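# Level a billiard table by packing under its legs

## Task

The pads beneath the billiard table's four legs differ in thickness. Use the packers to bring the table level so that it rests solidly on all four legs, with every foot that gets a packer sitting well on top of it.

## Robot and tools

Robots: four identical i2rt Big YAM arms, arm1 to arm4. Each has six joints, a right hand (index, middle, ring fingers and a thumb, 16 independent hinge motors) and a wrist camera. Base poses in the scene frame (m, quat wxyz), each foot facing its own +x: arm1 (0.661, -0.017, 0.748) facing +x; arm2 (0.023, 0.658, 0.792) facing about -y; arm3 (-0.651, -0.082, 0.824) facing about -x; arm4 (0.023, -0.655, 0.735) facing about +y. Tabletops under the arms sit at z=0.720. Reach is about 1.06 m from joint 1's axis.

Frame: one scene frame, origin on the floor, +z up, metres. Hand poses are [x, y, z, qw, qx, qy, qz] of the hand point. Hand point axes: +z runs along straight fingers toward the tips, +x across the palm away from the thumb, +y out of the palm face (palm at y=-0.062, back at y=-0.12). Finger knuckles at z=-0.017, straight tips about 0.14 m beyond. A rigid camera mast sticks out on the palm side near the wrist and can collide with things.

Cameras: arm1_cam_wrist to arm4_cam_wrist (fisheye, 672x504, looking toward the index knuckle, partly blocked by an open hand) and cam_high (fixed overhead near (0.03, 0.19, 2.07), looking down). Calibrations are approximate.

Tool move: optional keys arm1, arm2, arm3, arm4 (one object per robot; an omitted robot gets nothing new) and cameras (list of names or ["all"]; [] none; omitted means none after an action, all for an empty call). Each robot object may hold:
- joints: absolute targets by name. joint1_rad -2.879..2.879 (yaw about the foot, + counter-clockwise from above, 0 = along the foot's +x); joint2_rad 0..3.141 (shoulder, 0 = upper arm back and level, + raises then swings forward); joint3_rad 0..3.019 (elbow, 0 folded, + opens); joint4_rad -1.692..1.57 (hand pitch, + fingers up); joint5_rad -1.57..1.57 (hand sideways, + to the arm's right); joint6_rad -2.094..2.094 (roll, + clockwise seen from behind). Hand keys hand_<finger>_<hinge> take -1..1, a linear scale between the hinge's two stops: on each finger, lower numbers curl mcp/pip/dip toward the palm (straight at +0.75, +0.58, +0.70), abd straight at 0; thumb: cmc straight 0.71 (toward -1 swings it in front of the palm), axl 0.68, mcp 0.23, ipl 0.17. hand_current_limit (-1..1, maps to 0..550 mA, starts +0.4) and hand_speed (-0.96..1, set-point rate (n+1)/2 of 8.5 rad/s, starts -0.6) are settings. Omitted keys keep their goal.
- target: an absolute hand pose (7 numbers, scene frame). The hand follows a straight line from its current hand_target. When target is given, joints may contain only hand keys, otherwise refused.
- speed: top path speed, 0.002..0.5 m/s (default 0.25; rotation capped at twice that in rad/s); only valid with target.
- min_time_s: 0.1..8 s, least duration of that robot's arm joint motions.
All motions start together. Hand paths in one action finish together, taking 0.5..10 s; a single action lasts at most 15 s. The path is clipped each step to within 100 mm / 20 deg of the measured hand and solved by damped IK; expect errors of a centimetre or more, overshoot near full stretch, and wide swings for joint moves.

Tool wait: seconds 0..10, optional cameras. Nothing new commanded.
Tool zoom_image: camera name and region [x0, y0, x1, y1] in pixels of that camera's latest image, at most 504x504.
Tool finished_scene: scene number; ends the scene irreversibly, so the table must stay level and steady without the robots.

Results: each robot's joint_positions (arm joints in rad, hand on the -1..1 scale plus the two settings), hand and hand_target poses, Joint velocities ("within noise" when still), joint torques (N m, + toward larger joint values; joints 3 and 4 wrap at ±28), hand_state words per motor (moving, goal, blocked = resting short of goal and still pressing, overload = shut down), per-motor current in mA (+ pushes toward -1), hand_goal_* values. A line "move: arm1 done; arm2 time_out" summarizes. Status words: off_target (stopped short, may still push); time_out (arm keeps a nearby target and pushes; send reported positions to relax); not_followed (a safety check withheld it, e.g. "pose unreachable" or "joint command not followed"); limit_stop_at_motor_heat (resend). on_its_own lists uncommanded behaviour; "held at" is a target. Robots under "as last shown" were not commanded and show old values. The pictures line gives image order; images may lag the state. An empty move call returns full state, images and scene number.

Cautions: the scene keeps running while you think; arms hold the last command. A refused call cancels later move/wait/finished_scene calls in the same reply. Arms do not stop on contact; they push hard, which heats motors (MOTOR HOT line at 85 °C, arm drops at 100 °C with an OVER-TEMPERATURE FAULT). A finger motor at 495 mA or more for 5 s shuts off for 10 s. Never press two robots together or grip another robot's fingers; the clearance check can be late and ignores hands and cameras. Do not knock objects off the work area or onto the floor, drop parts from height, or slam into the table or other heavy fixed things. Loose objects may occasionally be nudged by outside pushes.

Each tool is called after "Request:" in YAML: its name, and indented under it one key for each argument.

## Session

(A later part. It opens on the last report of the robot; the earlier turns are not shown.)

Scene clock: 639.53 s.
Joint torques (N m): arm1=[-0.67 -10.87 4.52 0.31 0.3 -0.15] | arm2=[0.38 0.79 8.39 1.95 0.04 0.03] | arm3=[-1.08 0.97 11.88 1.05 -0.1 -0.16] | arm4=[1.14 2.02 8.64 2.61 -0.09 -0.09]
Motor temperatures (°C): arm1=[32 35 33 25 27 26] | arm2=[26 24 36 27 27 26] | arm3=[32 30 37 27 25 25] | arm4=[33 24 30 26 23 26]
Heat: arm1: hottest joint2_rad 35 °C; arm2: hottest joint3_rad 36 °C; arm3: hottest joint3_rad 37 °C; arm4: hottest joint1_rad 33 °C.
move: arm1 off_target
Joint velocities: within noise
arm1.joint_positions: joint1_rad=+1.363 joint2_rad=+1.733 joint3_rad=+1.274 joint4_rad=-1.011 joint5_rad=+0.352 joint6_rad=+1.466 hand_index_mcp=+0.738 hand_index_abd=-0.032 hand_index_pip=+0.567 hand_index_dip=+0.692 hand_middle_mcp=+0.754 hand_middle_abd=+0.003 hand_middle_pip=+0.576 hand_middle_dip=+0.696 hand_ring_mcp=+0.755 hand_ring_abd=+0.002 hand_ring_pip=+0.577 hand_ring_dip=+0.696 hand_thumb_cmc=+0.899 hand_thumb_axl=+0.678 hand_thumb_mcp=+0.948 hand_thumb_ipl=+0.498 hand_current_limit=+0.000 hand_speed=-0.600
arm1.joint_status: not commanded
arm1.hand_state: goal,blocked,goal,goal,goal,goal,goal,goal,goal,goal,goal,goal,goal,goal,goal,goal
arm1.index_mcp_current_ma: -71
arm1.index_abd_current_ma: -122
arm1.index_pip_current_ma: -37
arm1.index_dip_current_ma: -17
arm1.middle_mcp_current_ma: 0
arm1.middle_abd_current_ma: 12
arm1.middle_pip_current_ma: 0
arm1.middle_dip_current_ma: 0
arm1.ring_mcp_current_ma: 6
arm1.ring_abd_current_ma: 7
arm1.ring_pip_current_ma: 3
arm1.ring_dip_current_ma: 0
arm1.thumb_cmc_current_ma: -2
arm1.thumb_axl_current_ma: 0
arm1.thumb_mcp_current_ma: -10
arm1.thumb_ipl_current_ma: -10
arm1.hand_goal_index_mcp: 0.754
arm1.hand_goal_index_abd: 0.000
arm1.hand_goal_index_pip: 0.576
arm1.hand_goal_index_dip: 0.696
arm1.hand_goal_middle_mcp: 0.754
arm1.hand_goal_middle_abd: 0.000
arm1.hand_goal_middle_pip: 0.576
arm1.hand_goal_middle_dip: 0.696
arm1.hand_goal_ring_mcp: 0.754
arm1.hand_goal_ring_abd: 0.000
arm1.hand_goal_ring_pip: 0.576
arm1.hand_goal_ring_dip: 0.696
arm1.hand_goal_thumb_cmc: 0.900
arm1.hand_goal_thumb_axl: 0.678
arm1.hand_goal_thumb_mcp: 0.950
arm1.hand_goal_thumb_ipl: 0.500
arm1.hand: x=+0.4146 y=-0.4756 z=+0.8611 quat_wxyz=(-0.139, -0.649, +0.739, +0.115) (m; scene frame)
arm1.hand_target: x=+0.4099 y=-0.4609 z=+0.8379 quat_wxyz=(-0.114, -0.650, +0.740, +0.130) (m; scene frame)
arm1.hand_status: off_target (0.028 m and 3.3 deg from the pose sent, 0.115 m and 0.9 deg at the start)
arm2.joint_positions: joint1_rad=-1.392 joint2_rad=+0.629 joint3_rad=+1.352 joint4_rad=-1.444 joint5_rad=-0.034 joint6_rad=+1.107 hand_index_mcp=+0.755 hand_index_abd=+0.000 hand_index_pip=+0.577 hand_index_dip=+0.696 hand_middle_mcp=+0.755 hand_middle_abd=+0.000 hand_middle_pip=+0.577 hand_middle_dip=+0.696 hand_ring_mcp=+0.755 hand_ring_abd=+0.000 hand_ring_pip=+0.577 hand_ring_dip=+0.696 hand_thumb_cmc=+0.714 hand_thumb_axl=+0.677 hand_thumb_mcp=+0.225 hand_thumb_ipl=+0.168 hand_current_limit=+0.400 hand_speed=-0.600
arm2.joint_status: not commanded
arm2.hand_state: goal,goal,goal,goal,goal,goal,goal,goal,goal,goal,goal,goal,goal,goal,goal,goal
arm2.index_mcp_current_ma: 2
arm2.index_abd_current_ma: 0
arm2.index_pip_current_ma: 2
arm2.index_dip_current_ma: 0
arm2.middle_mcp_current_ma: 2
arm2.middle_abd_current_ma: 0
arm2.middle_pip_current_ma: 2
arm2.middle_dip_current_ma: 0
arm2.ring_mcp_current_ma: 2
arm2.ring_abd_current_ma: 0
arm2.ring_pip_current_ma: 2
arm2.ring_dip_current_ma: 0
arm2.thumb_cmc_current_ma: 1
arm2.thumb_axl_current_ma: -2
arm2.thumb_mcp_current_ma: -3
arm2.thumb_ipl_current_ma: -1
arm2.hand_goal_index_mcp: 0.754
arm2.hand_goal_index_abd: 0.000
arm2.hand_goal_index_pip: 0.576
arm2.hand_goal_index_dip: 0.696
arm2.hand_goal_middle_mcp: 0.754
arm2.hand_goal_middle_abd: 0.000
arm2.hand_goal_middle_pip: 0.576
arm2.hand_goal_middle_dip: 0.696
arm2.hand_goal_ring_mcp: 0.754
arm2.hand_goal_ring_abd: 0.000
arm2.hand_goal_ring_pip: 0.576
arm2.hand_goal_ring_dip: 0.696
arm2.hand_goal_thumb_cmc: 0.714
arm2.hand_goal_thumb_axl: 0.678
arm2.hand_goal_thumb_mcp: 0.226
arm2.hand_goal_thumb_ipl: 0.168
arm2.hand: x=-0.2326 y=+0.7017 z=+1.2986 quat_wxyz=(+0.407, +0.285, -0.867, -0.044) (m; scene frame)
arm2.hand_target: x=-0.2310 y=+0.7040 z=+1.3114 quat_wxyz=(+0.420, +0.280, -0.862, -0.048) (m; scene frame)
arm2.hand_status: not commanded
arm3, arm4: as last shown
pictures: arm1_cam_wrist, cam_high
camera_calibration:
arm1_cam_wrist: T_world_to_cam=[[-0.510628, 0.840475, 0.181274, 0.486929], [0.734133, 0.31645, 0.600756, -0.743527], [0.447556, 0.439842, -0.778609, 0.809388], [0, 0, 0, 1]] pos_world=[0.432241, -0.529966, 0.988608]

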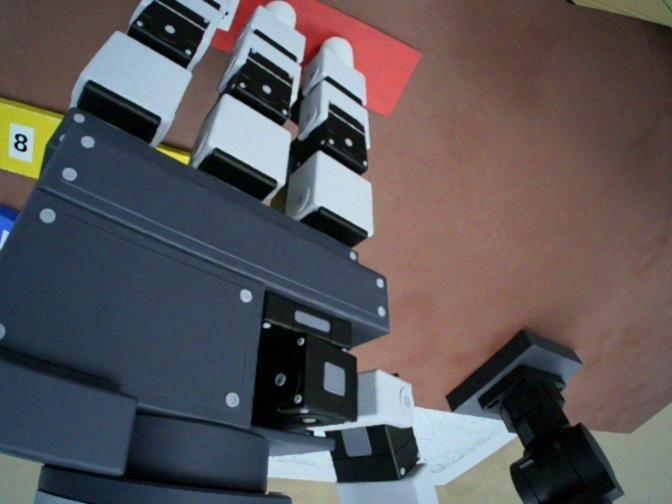

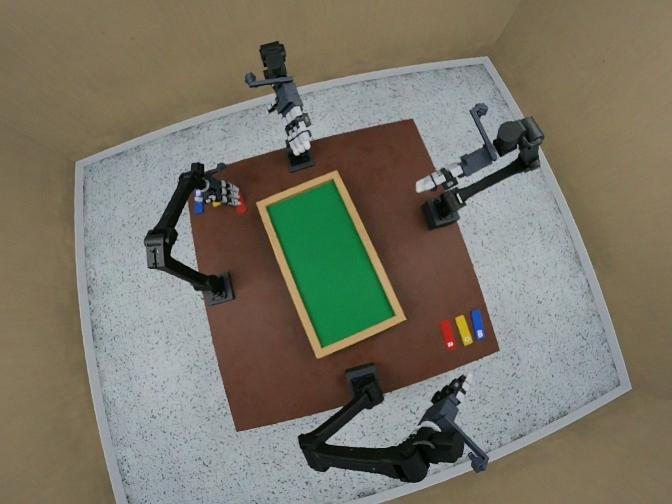

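Request:
move:
  arm1: {"target": [0.411, -0.478, 0.88, -0.1118, -0.7145, 0.6774, 0.1346], "speed": 0.08}
  cameras: ["arm1_cam_wrist"]

Request:
zoom_image:
  camera: "arm1_cam_wrist"
  region: [200, 0, 440, 160]

Scene clock: 663.20 s.
Joint torques (N m): arm1=[0.38 -12.69 7.43 -0.29 0.37 -0.17] | arm2=[0.44 0.97 8.4 2.02 0.03 0.03] | arm3=[-0.79 1.08 11.96 0.98 -0.09 -0.18] | arm4=[1.14 2.02 8.61 2.59 -0.09 -0.09]
Motor temperatures (°C): arm1=[32 34 31 25 27 26] | arm2=[26 24 36 27 27 26] | arm3=[32 30 38 27 25 25] | arm4=[33 24 30 26 23 26]
Heat: arm1: hottest joint2_rad 34 °C; arm2: hottest joint3_rad 36 °C; arm3: hottest joint3_rad 38 °C; arm4: hottest joint1_rad 33 °C.
move: arm1 done
Joint velocities: within noise
arm1.joint_positions: joint1_rad=+1.363 joint2_rad=+1.703 joint3_rad=+1.272 joint4_rad=-1.076 joint5_rad=+0.351 joint6_rad=+1.298 hand_index_mcp=+0.754 hand_index_abd=-0.003 hand_index_pip=+0.574 hand_index_dip=+0.693 hand_middle_mcp=+0.754 hand_middle_abd=+0.001 hand_middle_pip=+0.576 hand_middle_dip=+0.696 hand_ring_mcp=+0.755 hand_ring_abd=+0.001 hand_ring_pip=+0.577 hand_ring_dip=+0.696 hand_thumb_cmc=+0.900 hand_thumb_axl=+0.678 hand_thumb_mcp=+0.948 hand_thumb_ipl=+0.498 hand_current_limit=+0.000 hand_speed=-0.600
arm1.joint_status: not commanded
arm1.hand_state: goal,goal,goal,goal,goal,goal,goal,goal,goal,goal,goal,goal,goal,goal,goal,goal
arm1.index_mcp_current_ma: -1
arm1.index_abd_current_ma: -9
arm1.index_pip_current_ma: -7
arm1.index_dip_current_ma: -11
arm1.middle_mcp_current_ma: -1
arm1.middle_abd_current_ma: 3
arm1.middle_pip_current_ma: -1
arm1.middle_dip_current_ma: 0
arm1.ring_mcp_current_ma: 5
arm1.ring_abd_current_ma: 3
arm1.ring_pip_current_ma: 3
arm1.ring_dip_current_ma: 0
arm1.thumb_cmc_current_ma: -2
arm1.thumb_axl_current_ma: 0
arm1.thumb_mcp_current_ma: -10
arm1.thumb_ipl_current_ma: -10
arm1.hand_goal_index_mcp: 0.754
arm1.hand_goal_index_abd: 0.000
arm1.hand_goal_index_pip: 0.576
arm1.hand_goal_index_dip: 0.696
arm1.hand_goal_middle_mcp: 0.754
arm1.hand_goal_middle_abd: 0.000
arm1.hand_goal_middle_pip: 0.576
arm1.hand_goal_middle_dip: 0.696
arm1.hand_goal_ring_mcp: 0.754
arm1.hand_goal_ring_abd: 0.000
arm1.hand_goal_ring_pip: 0.576
arm1.hand_goal_ring_dip: 0.696
arm1.hand_goal_thumb_cmc: 0.900
arm1.hand_goal_thumb_axl: 0.678
arm1.hand_goal_thumb_mcp: 0.950
arm1.hand_goal_thumb_ipl: 0.500
arm1.hand: x=+0.4134 y=-0.4764 z=+0.8758 quat_wxyz=(-0.114, -0.712, +0.680, +0.136) (m; scene frame)
arm1.hand_target: x=+0.4110 y=-0.4779 z=+0.8801 quat_wxyz=(-0.112, -0.714, +0.678, +0.135) (m; scene frame)
arm1.hand_status: done (0.005 m and 0.5 deg from the pose sent, 0.019 m and 10.9 deg at the start)
arm2, arm4: as last shown
arm3.joint_positions: joint1_rad=+0.090 joint2_rad=+0.643 joint3_rad=+1.476 joint4_rad=-1.354 joint5_rad=+0.003 joint6_rad=+1.127 hand_index_mcp=+0.755 hand_index_abd=+0.002 hand_index_pip=+0.577 hand_index_dip=+0.696 hand_middle_mcp=+0.755 hand_middle_abd=+0.002 hand_middle_pip=+0.577 hand_middle_dip=+0.696 hand_ring_mcp=+0.755 hand_ring_abd=+0.002 hand_ring_pip=+0.577 hand_ring_dip=+0.696 hand_thumb_cmc=+0.899 hand_thumb_axl=+0.678 hand_thumb_mcp=+0.948 hand_thumb_ipl=+0.498 hand_current_limit=+0.400 hand_speed=-0.600
arm3.joint_status: not commanded
arm3.hand_state: goal,goal,goal,goal,goal,goal,goal,goal,goal,goal,goal,goal,goal,goal,goal,goal
arm3.index_mcp_current_ma: 0
arm3.index_abd_current_ma: 0
arm3.index_pip_current_ma: 0
arm3.index_dip_current_ma: 0
arm3.middle_mcp_current_ma: 0
arm3.middle_abd_current_ma: 0
arm3.middle_pip_current_ma: 0
arm3.middle_dip_current_ma: 0
arm3.ring_mcp_current_ma: 0
arm3.ring_abd_current_ma: 0
arm3.ring_pip_current_ma: 0
arm3.ring_dip_current_ma: 0
arm3.thumb_cmc_current_ma: 0
arm3.thumb_axl_current_ma: 0
arm3.thumb_mcp_current_ma: -1
arm3.thumb_ipl_current_ma: -1
arm3.hand_goal_index_mcp: 0.754
arm3.hand_goal_index_abd: 0.000
arm3.hand_goal_index_pip: 0.576
arm3.hand_goal_index_dip: 0.696
arm3.hand_goal_middle_mcp: 0.754
arm3.hand_goal_middle_abd: 0.000
arm3.hand_goal_middle_pip: 0.576
arm3.hand_goal_middle_dip: 0.696
arm3.hand_goal_ring_mcp: 0.754
arm3.hand_goal_ring_abd: 0.000
arm3.hand_goal_ring_pip: 0.576
arm3.hand_goal_ring_dip: 0.696
arm3.hand_goal_thumb_cmc: 0.900
arm3.hand_goal_thumb_axl: 0.678
arm3.hand_goal_thumb_mcp: 0.950
arm3.hand_goal_thumb_ipl: 0.500
arm3.hand: x=-0.4059 y=-0.1484 z=+1.4095 quat_wxyz=(+0.089, +0.835, +0.227, +0.494) (m; scene frame)
arm3.hand_target: x=-0.4164 y=-0.1462 z=+1.4290 quat_wxyz=(+0.090, +0.823, +0.233, +0.510) (m; scene frame)
arm3.hand_status: not commanded
pictures: arm1_cam_wrist
camera_calibration:
arm1_cam_wrist: T_world_to_cam=[[-0.636628, 0.729409, 0.250335, 0.423025], [0.674284, 0.368972, 0.639688, -0.735619], [0.374227, 0.57604, -0.726727, 0.871449], [0, 0, 0, 1]] pos_world=[0.439206, -0.539125, 0.997974]

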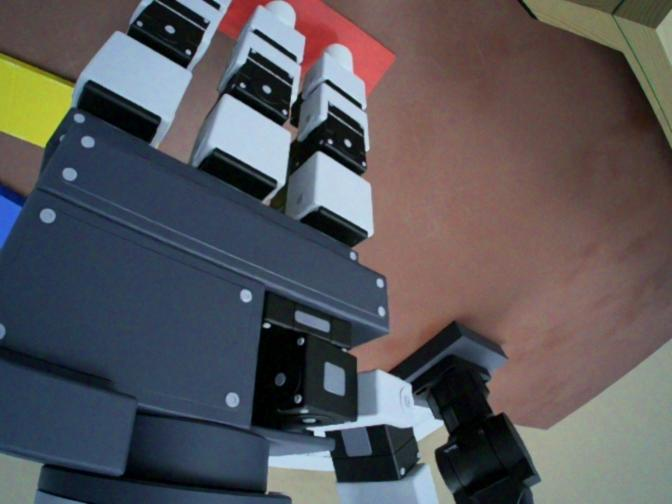

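Scaled by 2.100 from the camera's 672x504 image, which has a finer 960x720 frame.

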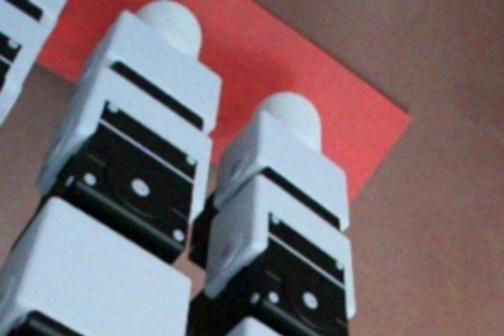

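Request:
move:
  arm1: {"target": [0.41, -0.482, 0.838, -0.1118, -0.7145, 0.6774, 0.1346], "speed": 0.06}
  cameras: ["arm1_cam_wrist"]

Request:
zoom_image:
  camera: "arm1_cam_wrist"
  region: [200, 0, 440, 160]

Scene clock: 671.57 s.
Joint torques (N m): arm1=[0.32 -9.76 5.56 1.02 0.37 -0.17] | arm2=[0.44 0.97 8.36 1.99 0.02 0.03] | arm3=[-0.62 1.14 11.89 0.96 -0.08 -0.16] | arm4=[1.08 2.02 8.62 2.61 -0.09 -0.09]
Motor temperatures (°C): arm1=[32 34 31 25 27 26] | arm2=[26 24 36 27 27 26] | arm3=[32 30 38 27 25 25] | arm4=[33 24 30 26 23 26]
Heat: arm1: hottest joint2_rad 34 °C; arm2: hottest joint3_rad 36 °C; arm3: hottest joint3_rad 38 °C; arm4: hottest joint1_rad 33 °C.
move: arm1 off_target
Joint velocities: within noise
arm1.joint_positions: joint1_rad=+1.364 joint2_rad=+1.719 joint3_rad=+1.254 joint4_rad=-1.008 joint5_rad=+0.351 joint6_rad=+1.297 hand_index_mcp=+0.754 hand_index_abd=-0.002 hand_index_pip=+0.574 hand_index_dip=+0.693 hand_middle_mcp=+0.753 hand_middle_abd=+0.002 hand_middle_pip=+0.576 hand_middle_dip=+0.696 hand_ring_mcp=+0.750 hand_ring_abd=+0.017 hand_ring_pip=+0.574 hand_ring_dip=+0.696 hand_thumb_cmc=+0.900 hand_thumb_axl=+0.678 hand_thumb_mcp=+0.948 hand_thumb_ipl=+0.498 hand_current_limit=+0.000 hand_speed=-0.600
arm1.joint_status: not commanded
arm1.hand_state: goal,goal,goal,goal,goal,goal,goal,goal,goal,goal,goal,goal,goal,goal,goal,goal
arm1.index_mcp_current_ma: 0
arm1.index_abd_current_ma: -8
arm1.index_pip_current_ma: -6
arm1.index_dip_current_ma: -11
arm1.middle_mcp_current_ma: -3
arm1.middle_abd_current_ma: 8
arm1.middle_pip_current_ma: -1
arm1.middle_dip_current_ma: 0
arm1.ring_mcp_current_ma: -17
arm1.ring_abd_current_ma: 63
arm1.ring_pip_current_ma: -9
arm1.ring_dip_current_ma: 0
arm1.thumb_cmc_current_ma: -1
arm1.thumb_axl_current_ma: 0
arm1.thumb_mcp_current_ma: -10
arm1.thumb_ipl_current_ma: -10
arm1.hand_goal_index_mcp: 0.754
arm1.hand_goal_index_abd: 0.000
arm1.hand_goal_index_pip: 0.576
arm1.hand_goal_index_dip: 0.696
arm1.hand_goal_middle_mcp: 0.754
arm1.hand_goal_middle_abd: 0.000
arm1.hand_goal_middle_pip: 0.576
arm1.hand_goal_middle_dip: 0.696
arm1.hand_goal_ring_mcp: 0.754
arm1.hand_goal_ring_abd: 0.000
arm1.hand_goal_ring_pip: 0.576
arm1.hand_goal_ring_dip: 0.696
arm1.hand_goal_thumb_cmc: 0.900
arm1.hand_goal_thumb_axl: 0.678
arm1.hand_goal_thumb_mcp: 0.950
arm1.hand_goal_thumb_ipl: 0.500
arm1.hand: x=+0.4123 y=-0.4836 z=+0.8626 quat_wxyz=(-0.128, -0.710, +0.681, +0.127) (m; scene frame)
arm1.hand_target: x=+0.4105 y=-0.4811 z=+0.8386 quat_wxyz=(-0.112, -0.715, +0.677, +0.135) (m; scene frame)
arm1.hand_status: off_target (0.025 m and 2.1 deg from the pose sent, 0.038 m and 0.5 deg at the start)
arm2, arm3: as last shown
arm4.joint_positions: joint1_rad=-0.016 joint2_rad=+0.637 joint3_rad=+1.519 joint4_rad=-1.366 joint5_rad=-0.053 joint6_rad=+1.119 hand_index_mcp=+0.756 hand_index_abd=+0.001 hand_index_pip=+0.577 hand_index_dip=+0.696 hand_middle_mcp=+0.756 hand_middle_abd=+0.001 hand_middle_pip=+0.577 hand_middle_dip=+0.696 hand_ring_mcp=+0.756 hand_ring_abd=+0.001 hand_ring_pip=+0.577 hand_ring_dip=+0.696 hand_thumb_cmc=+0.715 hand_thumb_axl=+0.677 hand_thumb_mcp=+0.226 hand_thumb_ipl=+0.168 hand_current_limit=+0.400 hand_speed=-0.600
arm4.joint_status: not commanded
arm4.hand_state: goal,goal,goal,goal,goal,goal,goal,goal,goal,goal,goal,goal,goal,goal,goal,goal
arm4.index_mcp_current_ma: 7
arm4.index_abd_current_ma: 3
arm4.index_pip_current_ma: 3
arm4.index_dip_current_ma: 0
arm4.middle_mcp_current_ma: 7
arm4.middle_abd_current_ma: 3
arm4.middle_pip_current_ma: 3
arm4.middle_dip_current_ma: 0
arm4.ring_mcp_current_ma: 8
arm4.ring_abd_current_ma: 3
arm4.ring_pip_current_ma: 3
arm4.ring_dip_current_ma: 0
arm4.thumb_cmc_current_ma: 3
arm4.thumb_axl_current_ma: -3
arm4.thumb_mcp_current_ma: -1
arm4.thumb_ipl_current_ma: -1
arm4.hand_goal_index_mcp: 0.754
arm4.hand_goal_index_abd: 0.000
arm4.hand_goal_index_pip: 0.576
arm4.hand_goal_index_dip: 0.696
arm4.hand_goal_middle_mcp: 0.754
arm4.hand_goal_middle_abd: 0.000
arm4.hand_goal_middle_pip: 0.576
arm4.hand_goal_middle_dip: 0.696
arm4.hand_goal_ring_mcp: 0.754
arm4.hand_goal_ring_abd: 0.000
arm4.hand_goal_ring_pip: 0.576
arm4.hand_goal_ring_dip: 0.696
arm4.hand_goal_thumb_cmc: 0.714
arm4.hand_goal_thumb_axl: 0.678
arm4.hand_goal_thumb_mcp: 0.226
arm4.hand_goal_thumb_ipl: 0.168
arm4.hand: x=+0.0935 y=-0.4215 z=+1.3382 quat_wxyz=(-0.301, +0.431, +0.739, +0.421) (m; scene frame)
arm4.hand_target: x=+0.0898 y=-0.4238 z=+1.3462 quat_wxyz=(-0.309, +0.422, +0.738, +0.426) (m; scene frame)
arm4.hand_status: not commanded
pictures: arm1_cam_wrist
camera_calibration:
arm1_cam_wrist: T_world_to_cam=[[-0.636064, 0.736396, 0.230529, 0.451082], [0.678052, 0.390791, 0.622517, -0.699992], [0.36833, 0.552272, -0.747883, 0.875716], [0, 0, 0, 1]] pos_world=[0.438996, -0.542257, 0.986703]

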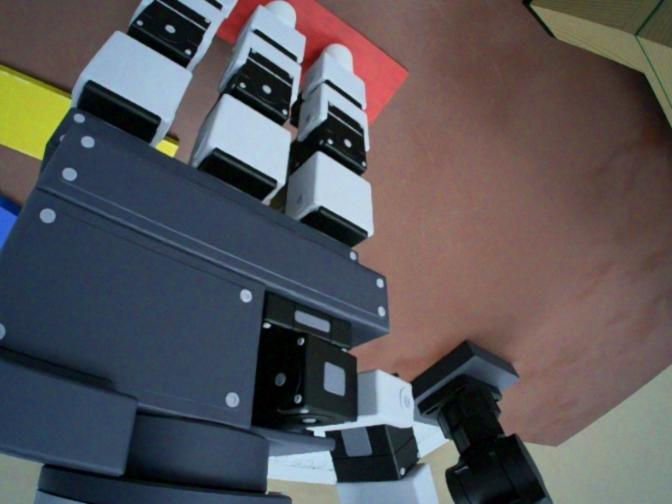

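Scaled by 2.100 from the camera's 672x504 image, which has a finer 960x720 frame.

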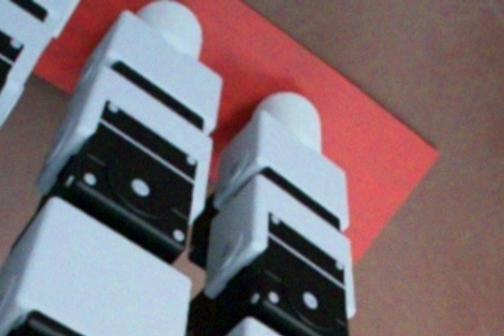

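Request:
move:
  arm1: {"target": [0.41, -0.482, 0.836, -0.1148, -0.7150, 0.6770, 0.1316], "speed": 0.06, "joints": {"hand_ring_mcp": 0.81}}

Scene clock: 677.40 s.
Joint torques (N m): arm1=[0.26 -9.93 5.11 1.37 0.2 -0.21] | arm2=[0.44 0.91 8.36 1.98 0.03 0.03] | arm3=[-1.08 1.03 11.9 1.07 -0.09 -0.17] | arm4=[1.08 2.02 8.62 2.61 -0.09 -0.09]
Motor temperatures (°C): arm1=[32 34 31 25 27 26] | arm2=[26 24 37 27 27 26] | arm3=[32 30 38 27 25 25] | arm4=[33 24 30 26 23 26]
Heat: arm1: hottest joint2_rad 34 °C; arm2: hottest joint3_rad 37 °C; arm3: hottest joint3_rad 38 °C; arm4: hottest joint1_rad 33 °C.
move: arm1 off_target
Joint velocities: within noise
arm1.joint_positions: joint1_rad=+1.364 joint2_rad=+1.719 joint3_rad=+1.252 joint4_rad=-1.001 joint5_rad=+0.353 joint6_rad=+1.297 hand_index_mcp=+0.754 hand_index_abd=-0.002 hand_index_pip=+0.574 hand_index_dip=+0.693 hand_middle_mcp=+0.760 hand_middle_abd=+0.012 hand_middle_pip=+0.579 hand_middle_dip=+0.697 hand_ring_mcp=+0.771 hand_ring_abd=+0.027 hand_ring_pip=+0.563 hand_ring_dip=+0.690 hand_thumb_cmc=+0.900 hand_thumb_axl=+0.678 hand_thumb_mcp=+0.948 hand_thumb_ipl=+0.498 hand_current_limit=+0.000 hand_speed=-0.600
arm1.joint_status: hand_ring_mcp off_target (ended at +0.771, target +0.810)
arm1.hand_state: goal,goal,goal,goal,goal,goal,goal,goal,blocked,blocked,goal,goal,goal,goal,goal,goal
arm1.index_mcp_current_ma: 1
arm1.index_abd_current_ma: -8
arm1.index_pip_current_ma: -6
arm1.index_dip_current_ma: -11
arm1.middle_mcp_current_ma: 24
arm1.middle_abd_current_ma: 45
arm1.middle_pip_current_ma: 10
arm1.middle_dip_current_ma: 5
arm1.ring_mcp_current_ma: -186
arm1.ring_abd_current_ma: 102
arm1.ring_pip_current_ma: -56
arm1.ring_dip_current_ma: -22
arm1.thumb_cmc_current_ma: -1
arm1.thumb_axl_current_ma: 0
arm1.thumb_mcp_current_ma: -10
arm1.thumb_ipl_current_ma: -10
arm1.hand_goal_index_mcp: 0.754
arm1.hand_goal_index_abd: 0.000
arm1.hand_goal_index_pip: 0.576
arm1.hand_goal_index_dip: 0.696
arm1.hand_goal_middle_mcp: 0.754
arm1.hand_goal_middle_abd: 0.000
arm1.hand_goal_middle_pip: 0.576
arm1.hand_goal_middle_dip: 0.696
arm1.hand_goal_ring_mcp: 0.810
arm1.hand_goal_ring_abd: 0.000
arm1.hand_goal_ring_pip: 0.576
arm1.hand_goal_ring_dip: 0.696
arm1.hand_goal_thumb_cmc: 0.900
arm1.hand_goal_thumb_axl: 0.678
arm1.hand_goal_thumb_mcp: 0.950
arm1.hand_goal_thumb_ipl: 0.500
arm1.hand: x=+0.4119 y=-0.4841 z=+0.8622 quat_wxyz=(-0.131, -0.709, +0.681, +0.127) (m; scene frame)
arm1.hand_target: x=+0.4105 y=-0.4809 z=+0.8367 quat_wxyz=(-0.115, -0.715, +0.677, +0.132) (m; scene frame)
arm1.hand_status: off_target (0.026 m and 2.1 deg from the pose sent, 0.027 m and 1.8 deg at the start)
arm2, arm3, arm4: as last shown
pictures: none

Request:
move:
  arm1: {"target": [0.41, -0.482, 0.88, -0.1218, -0.7155, 0.6765, 0.1256], "speed": 0.08, "joints": {"hand_ring_pip": 0.1, "hand_ring_dip": 0.3}}

Request:
move:
  arm1: {"target": [0.41, -0.482, 0.836, -0.1218, -0.7155, 0.6765, 0.1256], "speed": 0.06}
  cameras: ["arm1_cam_wrist"]

Scene clock: 682.23 s.
Joint torques (N m): arm1=[0.21 -12.45 8.38 -0.2 0.37 -0.17] | arm2=[0.44 0.97 8.38 1.99 0.02 0.02] | arm3=[-0.91 1.2 11.93 0.96 -0.07 -0.17] | arm4=[1.08 2.02 8.64 2.61 -0.08 -0.09]
Motor temperatures (°C): arm1=[32 34 31 25 27 26] | arm2=[26 24 37 27 27 26] | arm3=[32 30 38 27 25 25] | arm4=[33 24 30 26 23 26]
Heat: arm1: hottest joint2_rad 34 °C; arm2: hottest joint3_rad 37 °C; arm3: hottest joint3_rad 38 °C; arm4: hottest joint1_rad 33 °C.
move: arm1 off_target
Joint velocities: within noise
arm1.joint_positions: joint1_rad=+1.364 joint2_rad=+1.695 joint3_rad=+1.251 joint4_rad=-1.046 joint5_rad=+0.345 joint6_rad=+1.288 hand_index_mcp=+0.754 hand_index_abd=-0.001 hand_index_pip=+0.574 hand_index_dip=+0.693 hand_middle_mcp=+0.754 hand_middle_abd=-0.002 hand_middle_pip=+0.574 hand_middle_dip=+0.696 hand_ring_mcp=+0.810 hand_ring_abd=+0.003 hand_ring_pip=+0.106 hand_ring_dip=+0.303 hand_thumb_cmc=+0.900 hand_thumb_axl=+0.678 hand_thumb_mcp=+0.948 hand_thumb_ipl=+0.498 hand_current_limit=+0.000 hand_speed=-0.600
arm1.joint_status: all done
arm1.hand_state: goal,goal,goal,goal,goal,goal,goal,goal,goal,goal,goal,goal,goal,goal,goal,goal
arm1.index_mcp_current_ma: -1
arm1.index_abd_current_ma: -2
arm1.index_pip_current_ma: -7
arm1.index_dip_current_ma: -11
arm1.middle_mcp_current_ma: -1
arm1.middle_abd_current_ma: -6
arm1.middle_pip_current_ma: -7
arm1.middle_dip_current_ma: -1
arm1.ring_mcp_current_ma: 1
arm1.ring_abd_current_ma: 11
arm1.ring_pip_current_ma: 25
arm1.ring_dip_current_ma: 12
arm1.thumb_cmc_current_ma: -1
arm1.thumb_axl_current_ma: 0
arm1.thumb_mcp_current_ma: -10
arm1.thumb_ipl_current_ma: -10
arm1.hand_goal_index_mcp: 0.754
arm1.hand_goal_index_abd: 0.000
arm1.hand_goal_index_pip: 0.576
arm1.hand_goal_index_dip: 0.696
arm1.hand_goal_middle_mcp: 0.754
arm1.hand_goal_middle_abd: 0.000
arm1.hand_goal_middle_pip: 0.576
arm1.hand_goal_middle_dip: 0.696
arm1.hand_goal_ring_mcp: 0.810
arm1.hand_goal_ring_abd: 0.000
arm1.hand_goal_ring_pip: 0.100
arm1.hand_goal_ring_dip: 0.300
arm1.hand_goal_thumb_cmc: 0.900
arm1.hand_goal_thumb_axl: 0.678
arm1.hand_goal_thumb_mcp: 0.950
arm1.hand_goal_thumb_ipl: 0.500
arm1.on_its_own: hand_ring_mcp moved +0.040 to your old target +0.810
arm1.hand: x=+0.4147 y=-0.4762 z=+0.8716 quat_wxyz=(-0.119, -0.715, +0.677, +0.130) (m; scene frame)
arm1.hand_target: x=+0.4101 y=-0.4818 z=+0.8802 quat_wxyz=(-0.122, -0.715, +0.676, +0.126) (m; scene frame)
arm1.hand_status: off_target (0.011 m and 0.6 deg from the pose sent, 0.018 m and 1.4 deg at the start)
arm2, arm3, arm4: as last shown
pictures: none

Scene clock: 683.50 s.
Joint torques (N m): arm1=[0.21 -9.58 5.27 1.55 0.32 -0.16] | arm2=[0.5 0.97 8.35 1.96 0.03 0.04] | arm3=[-0.62 1.26 11.84 0.98 -0.1 -0.15] | arm4=[1.14 2.02 8.62 2.59 -0.08 -0.09]
Motor temperatures (°C): arm1=[32 34 31 25 27 26] | arm2=[26 24 37 27 27 26] | arm3=[32 30 38 27 25 25] | arm4=[33 24 30 26 23 26]
Heat: arm1: hottest joint2_rad 34 °C; arm2: hottest joint3_rad 37 °C; arm3: hottest joint3_rad 38 °C; arm4: hottest joint1_rad 33 °C.
move: arm1 off_target
Joint velocities: within noise
arm1.joint_positions: joint1_rad=+1.364 joint2_rad=+1.706 joint3_rad=+1.235 joint4_rad=-0.980 joint5_rad=+0.346 joint6_rad=+1.287 hand_index_mcp=+0.752 hand_index_abd=+0.011 hand_index_pip=+0.574 hand_index_dip=+0.694 hand_middle_mcp=+0.754 hand_middle_abd=+0.006 hand_middle_pip=+0.574 hand_middle_dip=+0.696 hand_ring_mcp=+0.811 hand_ring_abd=+0.003 hand_ring_pip=+0.106 hand_ring_dip=+0.303 hand_thumb_cmc=+0.900 hand_thumb_axl=+0.678 hand_thumb_mcp=+0.948 hand_thumb_ipl=+0.498 hand_current_limit=+0.000 hand_speed=-0.600
arm1.joint_status: not commanded
arm1.hand_state: goal,goal,goal,goal,goal,goal,goal,goal,goal,goal,goal,goal,goal,goal,goal,goal
arm1.index_mcp_current_ma: -10
arm1.index_abd_current_ma: 38
arm1.index_pip_current_ma: -7
arm1.index_dip_current_ma: -9
arm1.middle_mcp_current_ma: 0
arm1.middle_abd_current_ma: 22
arm1.middle_pip_current_ma: -6
arm1.middle_dip_current_ma: -1
arm1.ring_mcp_current_ma: 3
arm1.ring_abd_current_ma: 11
arm1.ring_pip_current_ma: 25
arm1.ring_dip_current_ma: 12
arm1.thumb_cmc_current_ma: -1
arm1.thumb_axl_current_ma: 0
arm1.thumb_mcp_current_ma: -10
arm1.thumb_ipl_current_ma: -10
arm1.hand_goal_index_mcp: 0.754
arm1.hand_goal_index_abd: 0.000
arm1.hand_goal_index_pip: 0.576
arm1.hand_goal_index_dip: 0.696
arm1.hand_goal_middle_mcp: 0.754
arm1.hand_goal_middle_abd: 0.000
arm1.hand_goal_middle_pip: 0.576
arm1.hand_goal_middle_dip: 0.696
arm1.hand_goal_ring_mcp: 0.810
arm1.hand_goal_ring_abd: 0.000
arm1.hand_goal_ring_pip: 0.100
arm1.hand_goal_ring_dip: 0.300
arm1.hand_goal_thumb_cmc: 0.900
arm1.hand_goal_thumb_axl: 0.678
arm1.hand_goal_thumb_mcp: 0.950
arm1.hand_goal_thumb_ipl: 0.500
arm1.hand: x=+0.4132 y=-0.4835 z=+0.8620 quat_wxyz=(-0.135, -0.712, +0.679, +0.120) (m; scene frame)
arm1.hand_target: x=+0.4105 y=-0.4808 z=+0.8367 quat_wxyz=(-0.122, -0.715, +0.677, +0.125) (m; scene frame)
arm1.hand_status: off_target (0.026 m and 1.7 deg from the pose sent, 0.036 m and 0.6 deg at the start)
arm2, arm3, arm4: as last shown
pictures: arm1_cam_wrist
camera_calibration:
arm1_cam_wrist: T_world_to_cam=[[-0.64326, 0.734364, 0.216626, 0.465655], [0.674182, 0.409167, 0.614867, -0.683211], [0.362899, 0.541564, -0.758296, 0.880868], [0, 0, 0, 1]] pos_world=[0.440479, -0.539459, 0.987169]

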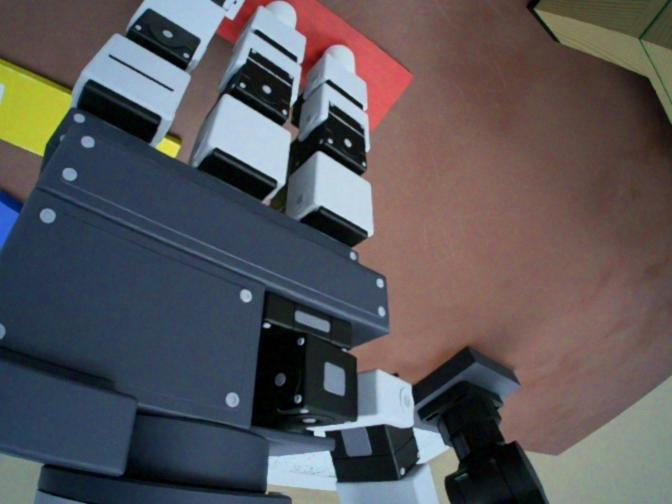

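Request:
move:
  arm1: {"target": [0.4065, -0.458, 0.836, -0.148, -0.8724, 0.4567, 0.0916], "speed": 0.08}
  cameras: ["arm1_cam_wrist"]

Request:
zoom_image:
  camera: "arm1_cam_wrist"
  region: [200, 0, 440, 160]

Scene clock: 696.33 s.
Joint torques (N m): arm1=[-0.79 -7.88 4.72 0.72 0.18 -0.16] | arm2=[0.62 0.91 8.38 2 0.02 0.04] | arm3=[-0.97 1.32 11.9 1.03 -0.07 -0.18] | arm4=[1.08 2.02 8.62 2.62 -0.08 -0.09]
Motor temperatures (°C): arm1=[31 34 31 25 27 26] | arm2=[26 24 37 27 27 26] | arm3=[32 30 39 27 25 25] | arm4=[33 24 30 26 23 26]
Heat: arm1: hottest joint2_rad 34 °C; arm2: hottest joint3_rad 37 °C; arm3: hottest joint3_rad 39 °C; arm4: hottest joint1_rad 33 °C.
move: arm1 off_target
Joint velocities: within noise
arm1.joint_positions: joint1_rad=+1.285 joint2_rad=+1.485 joint3_rad=+0.932 joint4_rad=-0.689 joint5_rad=+0.232 joint6_rad=+0.629 hand_index_mcp=+0.738 hand_index_abd=-0.029 hand_index_pip=+0.566 hand_index_dip=+0.691 hand_middle_mcp=+0.739 hand_middle_abd=+0.003 hand_middle_pip=+0.567 hand_middle_dip=+0.691 hand_ring_mcp=+0.811 hand_ring_abd=+0.003 hand_ring_pip=+0.106 hand_ring_dip=+0.303 hand_thumb_cmc=+0.900 hand_thumb_axl=+0.678 hand_thumb_mcp=+0.948 hand_thumb_ipl=+0.498 hand_current_limit=+0.000 hand_speed=-0.600
arm1.joint_status: not commanded
arm1.hand_state: goal,blocked,goal,goal,goal,goal,goal,goal,goal,goal,goal,goal,goal,goal,goal,goal
arm1.index_mcp_current_ma: -72
arm1.index_abd_current_ma: -109
arm1.index_pip_current_ma: -40
arm1.index_dip_current_ma: -20
arm1.middle_mcp_current_ma: -68
arm1.middle_abd_current_ma: 10
arm1.middle_pip_current_ma: -38
arm1.middle_dip_current_ma: -18
arm1.ring_mcp_current_ma: 3
arm1.ring_abd_current_ma: 11
arm1.ring_pip_current_ma: 25
arm1.ring_dip_current_ma: 12
arm1.thumb_cmc_current_ma: -1
arm1.thumb_axl_current_ma: 0
arm1.thumb_mcp_current_ma: -10
arm1.thumb_ipl_current_ma: -10
arm1.hand_goal_index_mcp: 0.754
arm1.hand_goal_index_abd: 0.000
arm1.hand_goal_index_pip: 0.576
arm1.hand_goal_index_dip: 0.696
arm1.hand_goal_middle_mcp: 0.754
arm1.hand_goal_middle_abd: 0.000
arm1.hand_goal_middle_pip: 0.576
arm1.hand_goal_middle_dip: 0.696
arm1.hand_goal_ring_mcp: 0.810
arm1.hand_goal_ring_abd: 0.000
arm1.hand_goal_ring_pip: 0.100
arm1.hand_goal_ring_dip: 0.300
arm1.hand_goal_thumb_cmc: 0.900
arm1.hand_goal_thumb_axl: 0.678
arm1.hand_goal_thumb_mcp: 0.950
arm1.hand_goal_thumb_ipl: 0.500
arm1.hand: x=+0.4105 y=-0.4732 z=+0.8604 quat_wxyz=(-0.176, -0.869, +0.454, +0.087) (m; scene frame)
arm1.hand_target: x=+0.4071 y=-0.4575 z=+0.8369 quat_wxyz=(-0.148, -0.872, +0.457, +0.091) (m; scene frame)
arm1.hand_status: off_target (0.029 m and 3.2 deg from the pose sent, 0.037 m and 31.7 deg at the start)
arm2, arm3, arm4: as last shown
pictures: arm1_cam_wrist
camera_calibration:
arm1_cam_wrist: T_world_to_cam=[[-0.928544, 0.284008, 0.23905, 0.341483], [0.371218, 0.713125, 0.594684, -0.399051], [-0.00157724, 0.640931, -0.767597, 1.07965], [0, 0, 0, 1]] pos_world=[0.46692, -0.50439, 0.984413]

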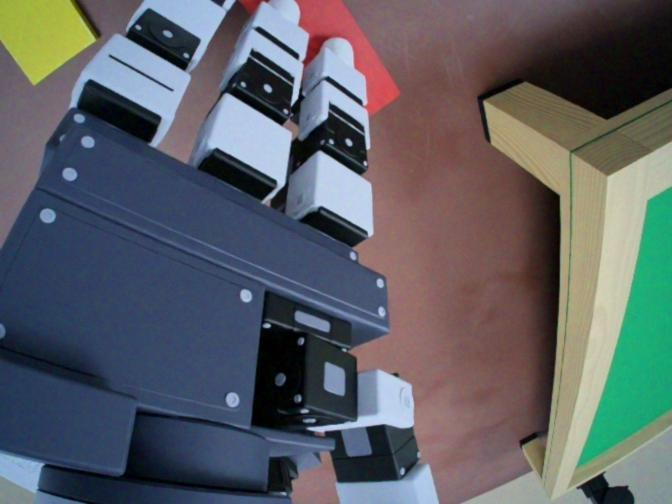

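Scaled by 2.100 from the camera's 672x504 image, which has a finer 960x720 frame.

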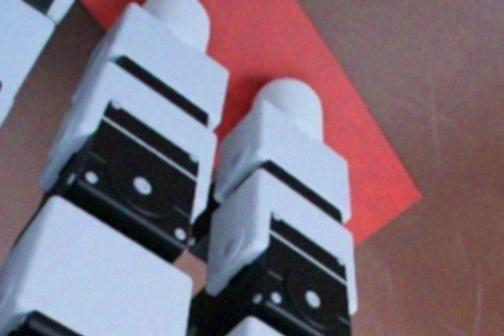

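Request:
zoom_image:
  camera: "arm1_cam_wrist"
  region: [465, 70, 545, 150]

Scaled by 6.300 from the camera's 672x504 image, which has a finer 960x720 frame.

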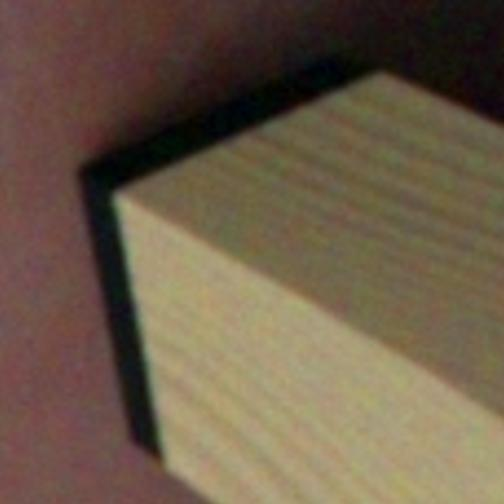

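Request:
move:
  arm1: {"target": [0.4068, -0.4697, 0.885, -0.1367, -0.8151, 0.5526, 0.1078], "speed": 0.1}
  cameras: ["arm1_cam_wrist"]

Request:
zoom_image:
  camera: "arm1_cam_wrist"
  region: [200, 0, 440, 160]

Scene clock: 719.83 s.
Joint torques (N m): arm1=[1.73 -8.7 9.48 0.08 0.59 0.11] | arm2=[0.56 0.97 8.4 1.95 0.03 0.02] | arm3=[-0.85 1.08 11.84 0.99 -0.1 -0.16] | arm4=[1.14 2.02 8.62 2.62 -0.08 -0.09]
Motor temperatures (°C): arm1=[31 33 30 25 27 26] | arm2=[26 24 37 26 27 26] | arm3=[32 29 39 27 25 25] | arm4=[33 24 30 26 23 26]
Heat: arm1: hottest joint2_rad 33 °C; arm2: hottest joint3_rad 37 °C; arm3: hottest joint3_rad 39 °C; arm4: hottest joint1_rad 33 °C.
move: arm1 off_target
Joint velocities: within noise
arm1.joint_positions: joint1_rad=+1.307 joint2_rad=+1.522 joint3_rad=+1.058 joint4_rad=-0.909 joint5_rad=+0.288 joint6_rad=+0.887 hand_index_mcp=+0.754 hand_index_abd=-0.003 hand_index_pip=+0.574 hand_index_dip=+0.693 hand_middle_mcp=+0.754 hand_middle_abd=-0.004 hand_middle_pip=+0.574 hand_middle_dip=+0.693 hand_ring_mcp=+0.811 hand_ring_abd=+0.003 hand_ring_pip=+0.106 hand_ring_dip=+0.303 hand_thumb_cmc=+0.900 hand_thumb_axl=+0.678 hand_thumb_mcp=+0.948 hand_thumb_ipl=+0.498 hand_current_limit=+0.000 hand_speed=-0.600
arm1.joint_status: not commanded
arm1.hand_state: goal,goal,goal,goal,goal,goal,goal,goal,goal,goal,goal,goal,goal,goal,goal,goal
arm1.index_mcp_current_ma: -1
arm1.index_abd_current_ma: -9
arm1.index_pip_current_ma: -7
arm1.index_dip_current_ma: -11
arm1.middle_mcp_current_ma: -1
arm1.middle_abd_current_ma: -13
arm1.middle_pip_current_ma: -8
arm1.middle_dip_current_ma: -10
arm1.ring_mcp_current_ma: 3
arm1.ring_abd_current_ma: 10
arm1.ring_pip_current_ma: 25
arm1.ring_dip_current_ma: 12
arm1.thumb_cmc_current_ma: -1
arm1.thumb_axl_current_ma: 0
arm1.thumb_mcp_current_ma: -10
arm1.thumb_ipl_current_ma: -10
arm1.hand_goal_index_mcp: 0.754
arm1.hand_goal_index_abd: 0.000
arm1.hand_goal_index_pip: 0.576
arm1.hand_goal_index_dip: 0.696
arm1.hand_goal_middle_mcp: 0.754
arm1.hand_goal_middle_abd: 0.000
arm1.hand_goal_middle_pip: 0.576
arm1.hand_goal_middle_dip: 0.696
arm1.hand_goal_ring_mcp: 0.810
arm1.hand_goal_ring_abd: 0.000
arm1.hand_goal_ring_pip: 0.100
arm1.hand_goal_ring_dip: 0.300
arm1.hand_goal_thumb_cmc: 0.900
arm1.hand_goal_thumb_axl: 0.678
arm1.hand_goal_thumb_mcp: 0.950
arm1.hand_goal_thumb_ipl: 0.500
arm1.hand: x=+0.4062 y=-0.4571 z=+0.8792 quat_wxyz=(-0.133, -0.817, +0.551, +0.109) (m; scene frame)
arm1.hand_target: x=+0.4070 y=-0.4693 z=+0.8850 quat_wxyz=(-0.137, -0.815, +0.552, +0.108) (m; scene frame)
arm1.hand_status: off_target (0.014 m and 0.5 deg from the pose sent, 0.025 m and 13.9 deg at the start)
arm2, arm3, arm4: as last shown
pictures: arm1_cam_wrist
camera_calibration:
arm1_cam_wrist: T_world_to_cam=[[-0.845868, 0.477463, 0.237772, 0.384357], [0.505165, 0.574015, 0.644449, -0.581803], [0.171216, 0.665233, -0.726739, 0.988842], [0, 0, 0, 1]] pos_world=[0.449716, -0.507363, 1.00218]

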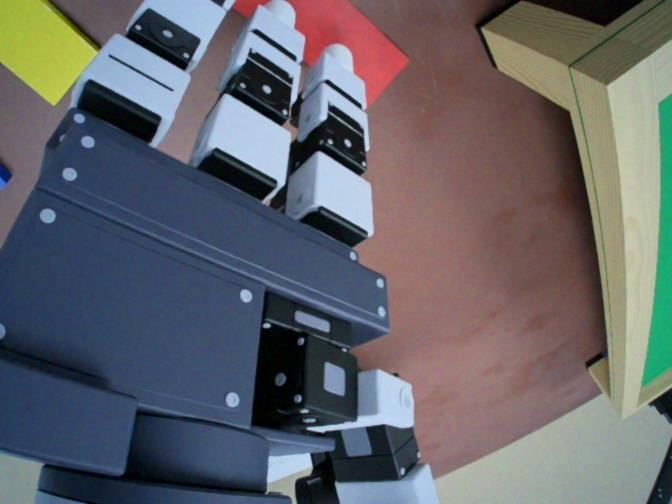

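Scaled by 2.100 from the camera's 672x504 image, which has a finer 960x720 frame.

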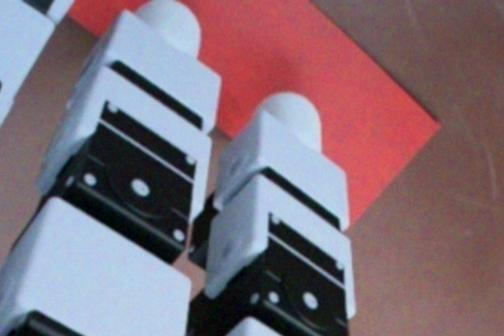

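Request:
move:
  arm1: {"target": [0.392, -0.455, 0.83, -0.1348, -0.8054, 0.5668, 0.1102], "speed": 0.08}

Request:
move:
  arm1: {"target": [0.414, -0.417, 0.826, -0.1644, -0.9505, 0.2571, 0.0574], "speed": 0.08}
  cameras: ["arm1_cam_wrist"]

Request:
zoom_image:
  camera: "arm1_cam_wrist"
  region: [200, 0, 440, 160]

Scene clock: 737.00 s.
Joint torques (N m): arm1=[-0.85 -7.12 4.92 1.54 0.24 0.08] | arm2=[0.5 0.97 8.4 1.96 0.04 0.03] | arm3=[-1.14 1.32 11.9 1.03 -0.09 -0.17] | arm4=[1.08 2.02 8.62 2.59 -0.08 -0.09]
Motor temperatures (°C): arm1=[31 33 31 25 27 26] | arm2=[26 24 37 26 27 26] | arm3=[32 29 39 27 25 25] | arm4=[33 24 30 26 23 26]
Heat: arm1: hottest joint2_rad 33 °C; arm2: hottest joint3_rad 37 °C; arm3: hottest joint3_rad 39 °C; arm4: hottest joint1_rad 33 °C.
move: arm1 off_target
Joint velocities: within noise
arm1.joint_positions: joint1_rad=+1.300 joint2_rad=+1.555 joint3_rad=+1.027 joint4_rad=-0.791 joint5_rad=+0.297 joint6_rad=+0.888 hand_index_mcp=+0.754 hand_index_abd=-0.001 hand_index_pip=+0.575 hand_index_dip=+0.694 hand_middle_mcp=+0.754 hand_middle_abd=+0.005 hand_middle_pip=+0.575 hand_middle_dip=+0.695 hand_ring_mcp=+0.811 hand_ring_abd=+0.003 hand_ring_pip=+0.106 hand_ring_dip=+0.303 hand_thumb_cmc=+0.900 hand_thumb_axl=+0.678 hand_thumb_mcp=+0.948 hand_thumb_ipl=+0.498 hand_current_limit=+0.000 hand_speed=-0.600
arm1.joint_status: not commanded
arm1.hand_state: goal,goal,goal,goal,goal,goal,goal,goal,goal,goal,goal,goal,goal,goal,goal,goal
arm1.index_mcp_current_ma: 0
arm1.index_abd_current_ma: -4
arm1.index_pip_current_ma: -4
arm1.index_dip_current_ma: -7
arm1.middle_mcp_current_ma: -1
arm1.middle_abd_current_ma: 16
arm1.middle_pip_current_ma: -3
arm1.middle_dip_current_ma: -4
arm1.ring_mcp_current_ma: 5
arm1.ring_abd_current_ma: 10
arm1.ring_pip_current_ma: 24
arm1.ring_dip_current_ma: 12
arm1.thumb_cmc_current_ma: -1
arm1.thumb_axl_current_ma: 0
arm1.thumb_mcp_current_ma: -10
arm1.thumb_ipl_current_ma: -10
arm1.hand_goal_index_mcp: 0.754
arm1.hand_goal_index_abd: 0.000
arm1.hand_goal_index_pip: 0.576
arm1.hand_goal_index_dip: 0.696
arm1.hand_goal_middle_mcp: 0.754
arm1.hand_goal_middle_abd: 0.000
arm1.hand_goal_middle_pip: 0.576
arm1.hand_goal_middle_dip: 0.696
arm1.hand_goal_ring_mcp: 0.810
arm1.hand_goal_ring_abd: 0.000
arm1.hand_goal_ring_pip: 0.100
arm1.hand_goal_ring_dip: 0.300
arm1.hand_goal_thumb_cmc: 0.900
arm1.hand_goal_thumb_axl: 0.678
arm1.hand_goal_thumb_mcp: 0.950
arm1.hand_goal_thumb_ipl: 0.500
arm1.hand: x=+0.3987 y=-0.4660 z=+0.8615 quat_wxyz=(-0.159, -0.809, +0.556, +0.105) (m; scene frame)
arm1.hand_target: x=+0.3931 y=-0.4536 z=+0.8314 quat_wxyz=(-0.135, -0.805, +0.567, +0.110) (m; scene frame)
arm1.hand_status: off_target (0.034 m and 3.1 deg from the pose sent, 0.051 m and 2.2 deg at the start)
arm2.joint_positions: joint1_rad=-1.392 joint2_rad=+0.629 joint3_rad=+1.352 joint4_rad=-1.444 joint5_rad=-0.034 joint6_rad=+1.107 hand_index_mcp=+0.755 hand_index_abd=+0.000 hand_index_pip=+0.577 hand_index_dip=+0.696 hand_middle_mcp=+0.755 hand_middle_abd=+0.000 hand_middle_pip=+0.577 hand_middle_dip=+0.696 hand_ring_mcp=+0.755 hand_ring_abd=+0.000 hand_ring_pip=+0.577 hand_ring_dip=+0.696 hand_thumb_cmc=+0.714 hand_thumb_axl=+0.677 hand_thumb_mcp=+0.225 hand_thumb_ipl=+0.168 hand_current_limit=+0.400 hand_speed=-0.600
arm2.joint_status: not commanded
arm2.hand_state: goal,goal,goal,goal,goal,goal,goal,goal,goal,goal,goal,goal,goal,goal,goal,goal
arm2.index_mcp_current_ma: 2
arm2.index_abd_current_ma: 0
arm2.index_pip_current_ma: 2
arm2.index_dip_current_ma: 0
arm2.middle_mcp_current_ma: 2
arm2.middle_abd_current_ma: 0
arm2.middle_pip_current_ma: 2
arm2.middle_dip_current_ma: 0
arm2.ring_mcp_current_ma: 2
arm2.ring_abd_current_ma: 0
arm2.ring_pip_current_ma: 2
arm2.ring_dip_current_ma: 0
arm2.thumb_cmc_current_ma: 1
arm2.thumb_axl_current_ma: -2
arm2.thumb_mcp_current_ma: -3
arm2.thumb_ipl_current_ma: -1
arm2.hand_goal_index_mcp: 0.754
arm2.hand_goal_index_abd: 0.000
arm2.hand_goal_index_pip: 0.576
arm2.hand_goal_index_dip: 0.696
arm2.hand_goal_middle_mcp: 0.754
arm2.hand_goal_middle_abd: 0.000
arm2.hand_goal_middle_pip: 0.576
arm2.hand_goal_middle_dip: 0.696
arm2.hand_goal_ring_mcp: 0.754
arm2.hand_goal_ring_abd: 0.000
arm2.hand_goal_ring_pip: 0.576
arm2.hand_goal_ring_dip: 0.696
arm2.hand_goal_thumb_cmc: 0.714
arm2.hand_goal_thumb_axl: 0.678
arm2.hand_goal_thumb_mcp: 0.226
arm2.hand_goal_thumb_ipl: 0.168
arm2.hand: x=-0.2326 y=+0.7017 z=+1.2986 quat_wxyz=(+0.407, +0.285, -0.867, -0.044) (m; scene frame)
arm2.hand_target: x=-0.2310 y=+0.7040 z=+1.3114 quat_wxyz=(+0.420, +0.280, -0.862, -0.048) (m; scene frame)
arm2.hand_status: not commanded
arm3, arm4: as last shown
pictures: none

Scene clock: 742.13 s.
Joint torques (N m): arm1=[-0.67 -5.25 4.37 0.46 0.14 -0.13] | arm2=[0.44 0.79 8.39 1.99 0.03 0.02] | arm3=[-0.85 1.14 11.96 1.02 -0.08 -0.16] | arm4=[1.08 1.96 8.62 2.59 -0.08 -0.09]
Motor temperatures (°C): arm1=[31 33 31 25 27 26] | arm2=[26 24 37 26 26 26] | arm3=[32 29 39 27 25 25] | arm4=[33 24 30 26 23 26]
Heat: arm1: hottest joint2_rad 33 °C; arm2: hottest joint3_rad 37 °C; arm3: hottest joint3_rad 39 °C; arm4: hottest joint1_rad 33 °C.
move: arm1 off_target
Joint velocities: within noise
arm1.joint_positions: joint1_rad=+1.115 joint2_rad=+1.306 joint3_rad=+0.717 joint4_rad=-0.550 joint5_rad=+0.036 joint6_rad=+0.046 hand_index_mcp=+0.727 hand_index_abd=-0.043 hand_index_pip=+0.559 hand_index_dip=+0.685 hand_middle_mcp=+0.719 hand_middle_abd=+0.000 hand_middle_pip=+0.554 hand_middle_dip=+0.683 hand_ring_mcp=+0.811 hand_ring_abd=+0.003 hand_ring_pip=+0.106 hand_ring_dip=+0.303 hand_thumb_cmc=+0.900 hand_thumb_axl=+0.678 hand_thumb_mcp=+0.948 hand_thumb_ipl=+0.498 hand_current_limit=+0.000 hand_speed=-0.600
arm1.joint_status: not commanded
arm1.hand_state: blocked,blocked,goal,goal,blocked,goal,blocked,goal,goal,goal,goal,goal,goal,goal,goal,goal
arm1.index_mcp_current_ma: -124
arm1.index_abd_current_ma: -166
arm1.index_pip_current_ma: -72
arm1.index_dip_current_ma: -44
arm1.middle_mcp_current_ma: -167
arm1.middle_abd_current_ma: 0
arm1.middle_pip_current_ma: -95
arm1.middle_dip_current_ma: -53
arm1.ring_mcp_current_ma: 5
arm1.ring_abd_current_ma: 10
arm1.ring_pip_current_ma: 24
arm1.ring_dip_current_ma: 12
arm1.thumb_cmc_current_ma: -1
arm1.thumb_axl_current_ma: 0
arm1.thumb_mcp_current_ma: -10
arm1.thumb_ipl_current_ma: -10
arm1.hand_goal_index_mcp: 0.754
arm1.hand_goal_index_abd: 0.000
arm1.hand_goal_index_pip: 0.576
arm1.hand_goal_index_dip: 0.696
arm1.hand_goal_middle_mcp: 0.754
arm1.hand_goal_middle_abd: 0.000
arm1.hand_goal_middle_pip: 0.576
arm1.hand_goal_middle_dip: 0.696
arm1.hand_goal_ring_mcp: 0.810
arm1.hand_goal_ring_abd: 0.000
arm1.hand_goal_ring_pip: 0.100
arm1.hand_goal_ring_dip: 0.300
arm1.hand_goal_thumb_cmc: 0.900
arm1.hand_goal_thumb_axl: 0.678
arm1.hand_goal_thumb_mcp: 0.950
arm1.hand_goal_thumb_ipl: 0.500
arm1.hand: x=+0.4132 y=-0.4367 z=+0.8573 quat_wxyz=(-0.202, -0.945, +0.251, +0.063) (m; scene frame)
arm1.hand_target: x=+0.4149 y=-0.4165 z=+0.8274 quat_wxyz=(-0.165, -0.951, +0.257, +0.057) (m; scene frame)
arm1.hand_status: off_target (0.037 m and 4.4 deg from the pose sent, 0.062 m and 38.5 deg at the start)
arm2, arm4: as last shown
arm3.joint_positions: joint1_rad=+0.090 joint2_rad=+0.643 joint3_rad=+1.476 joint4_rad=-1.354 joint5_rad=+0.003 joint6_rad=+1.127 hand_index_mcp=+0.755 hand_index_abd=+0.002 hand_index_pip=+0.577 hand_index_dip=+0.696 hand_middle_mcp=+0.755 hand_middle_abd=+0.002 hand_middle_pip=+0.577 hand_middle_dip=+0.696 hand_ring_mcp=+0.755 hand_ring_abd=+0.002 hand_ring_pip=+0.577 hand_ring_dip=+0.696 hand_thumb_cmc=+0.899 hand_thumb_axl=+0.678 hand_thumb_mcp=+0.948 hand_thumb_ipl=+0.498 hand_current_limit=+0.400 hand_speed=-0.600
arm3.joint_status: not commanded
arm3.hand_state: goal,goal,goal,goal,goal,goal,goal,goal,goal,goal,goal,goal,goal,goal,goal,goal
arm3.index_mcp_current_ma: 0
arm3.index_abd_current_ma: 0
arm3.index_pip_current_ma: 0
arm3.index_dip_current_ma: 0
arm3.middle_mcp_current_ma: 0
arm3.middle_abd_current_ma: 0
arm3.middle_pip_current_ma: 0
arm3.middle_dip_current_ma: 0
arm3.ring_mcp_current_ma: 0
arm3.ring_abd_current_ma: 0
arm3.ring_pip_current_ma: 0
arm3.ring_dip_current_ma: 0
arm3.thumb_cmc_current_ma: 0
arm3.thumb_axl_current_ma: 0
arm3.thumb_mcp_current_ma: -1
arm3.thumb_ipl_current_ma: -1
arm3.hand_goal_index_mcp: 0.754
arm3.hand_goal_index_abd: 0.000
arm3.hand_goal_index_pip: 0.576
arm3.hand_goal_index_dip: 0.696
arm3.hand_goal_middle_mcp: 0.754
arm3.hand_goal_middle_abd: 0.000
arm3.hand_goal_middle_pip: 0.576
arm3.hand_goal_middle_dip: 0.696
arm3.hand_goal_ring_mcp: 0.754
arm3.hand_goal_ring_abd: 0.000
arm3.hand_goal_ring_pip: 0.576
arm3.hand_goal_ring_dip: 0.696
arm3.hand_goal_thumb_cmc: 0.900
arm3.hand_goal_thumb_axl: 0.678
arm3.hand_goal_thumb_mcp: 0.950
arm3.hand_goal_thumb_ipl: 0.500
arm3.hand: x=-0.4059 y=-0.1484 z=+1.4095 quat_wxyz=(+0.089, +0.835, +0.227, +0.494) (m; scene frame)
arm3.hand_target: x=-0.4164 y=-0.1462 z=+1.4290 quat_wxyz=(+0.090, +0.823, +0.233, +0.510) (m; scene frame)
arm3.hand_status: not commanded
pictures: arm1_cam_wrist
camera_calibration:
arm1_cam_wrist: T_world_to_cam=[[-0.951854, -0.132962, 0.276216, 0.130034], [0.055468, 0.811466, 0.581762, -0.239712], [-0.301492, 0.569073, -0.765022, 1.14422], [0, 0, 0, 1]] pos_world=[0.482044, -0.439339, 0.978893]

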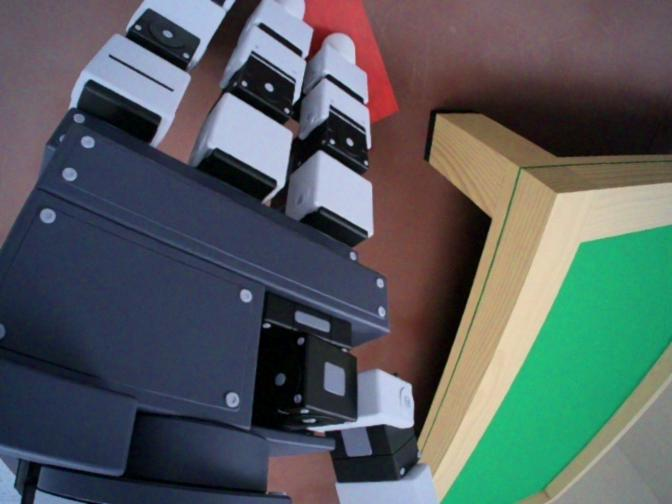

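Scaled by 2.100 from the camera's 672x504 image, which has a finer 960x720 frame.

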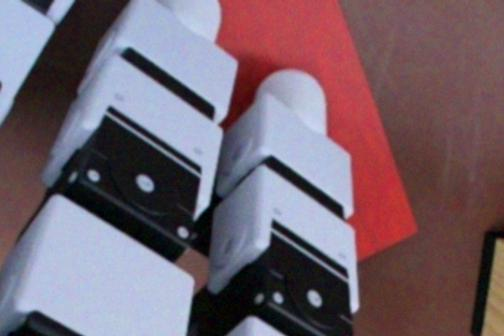

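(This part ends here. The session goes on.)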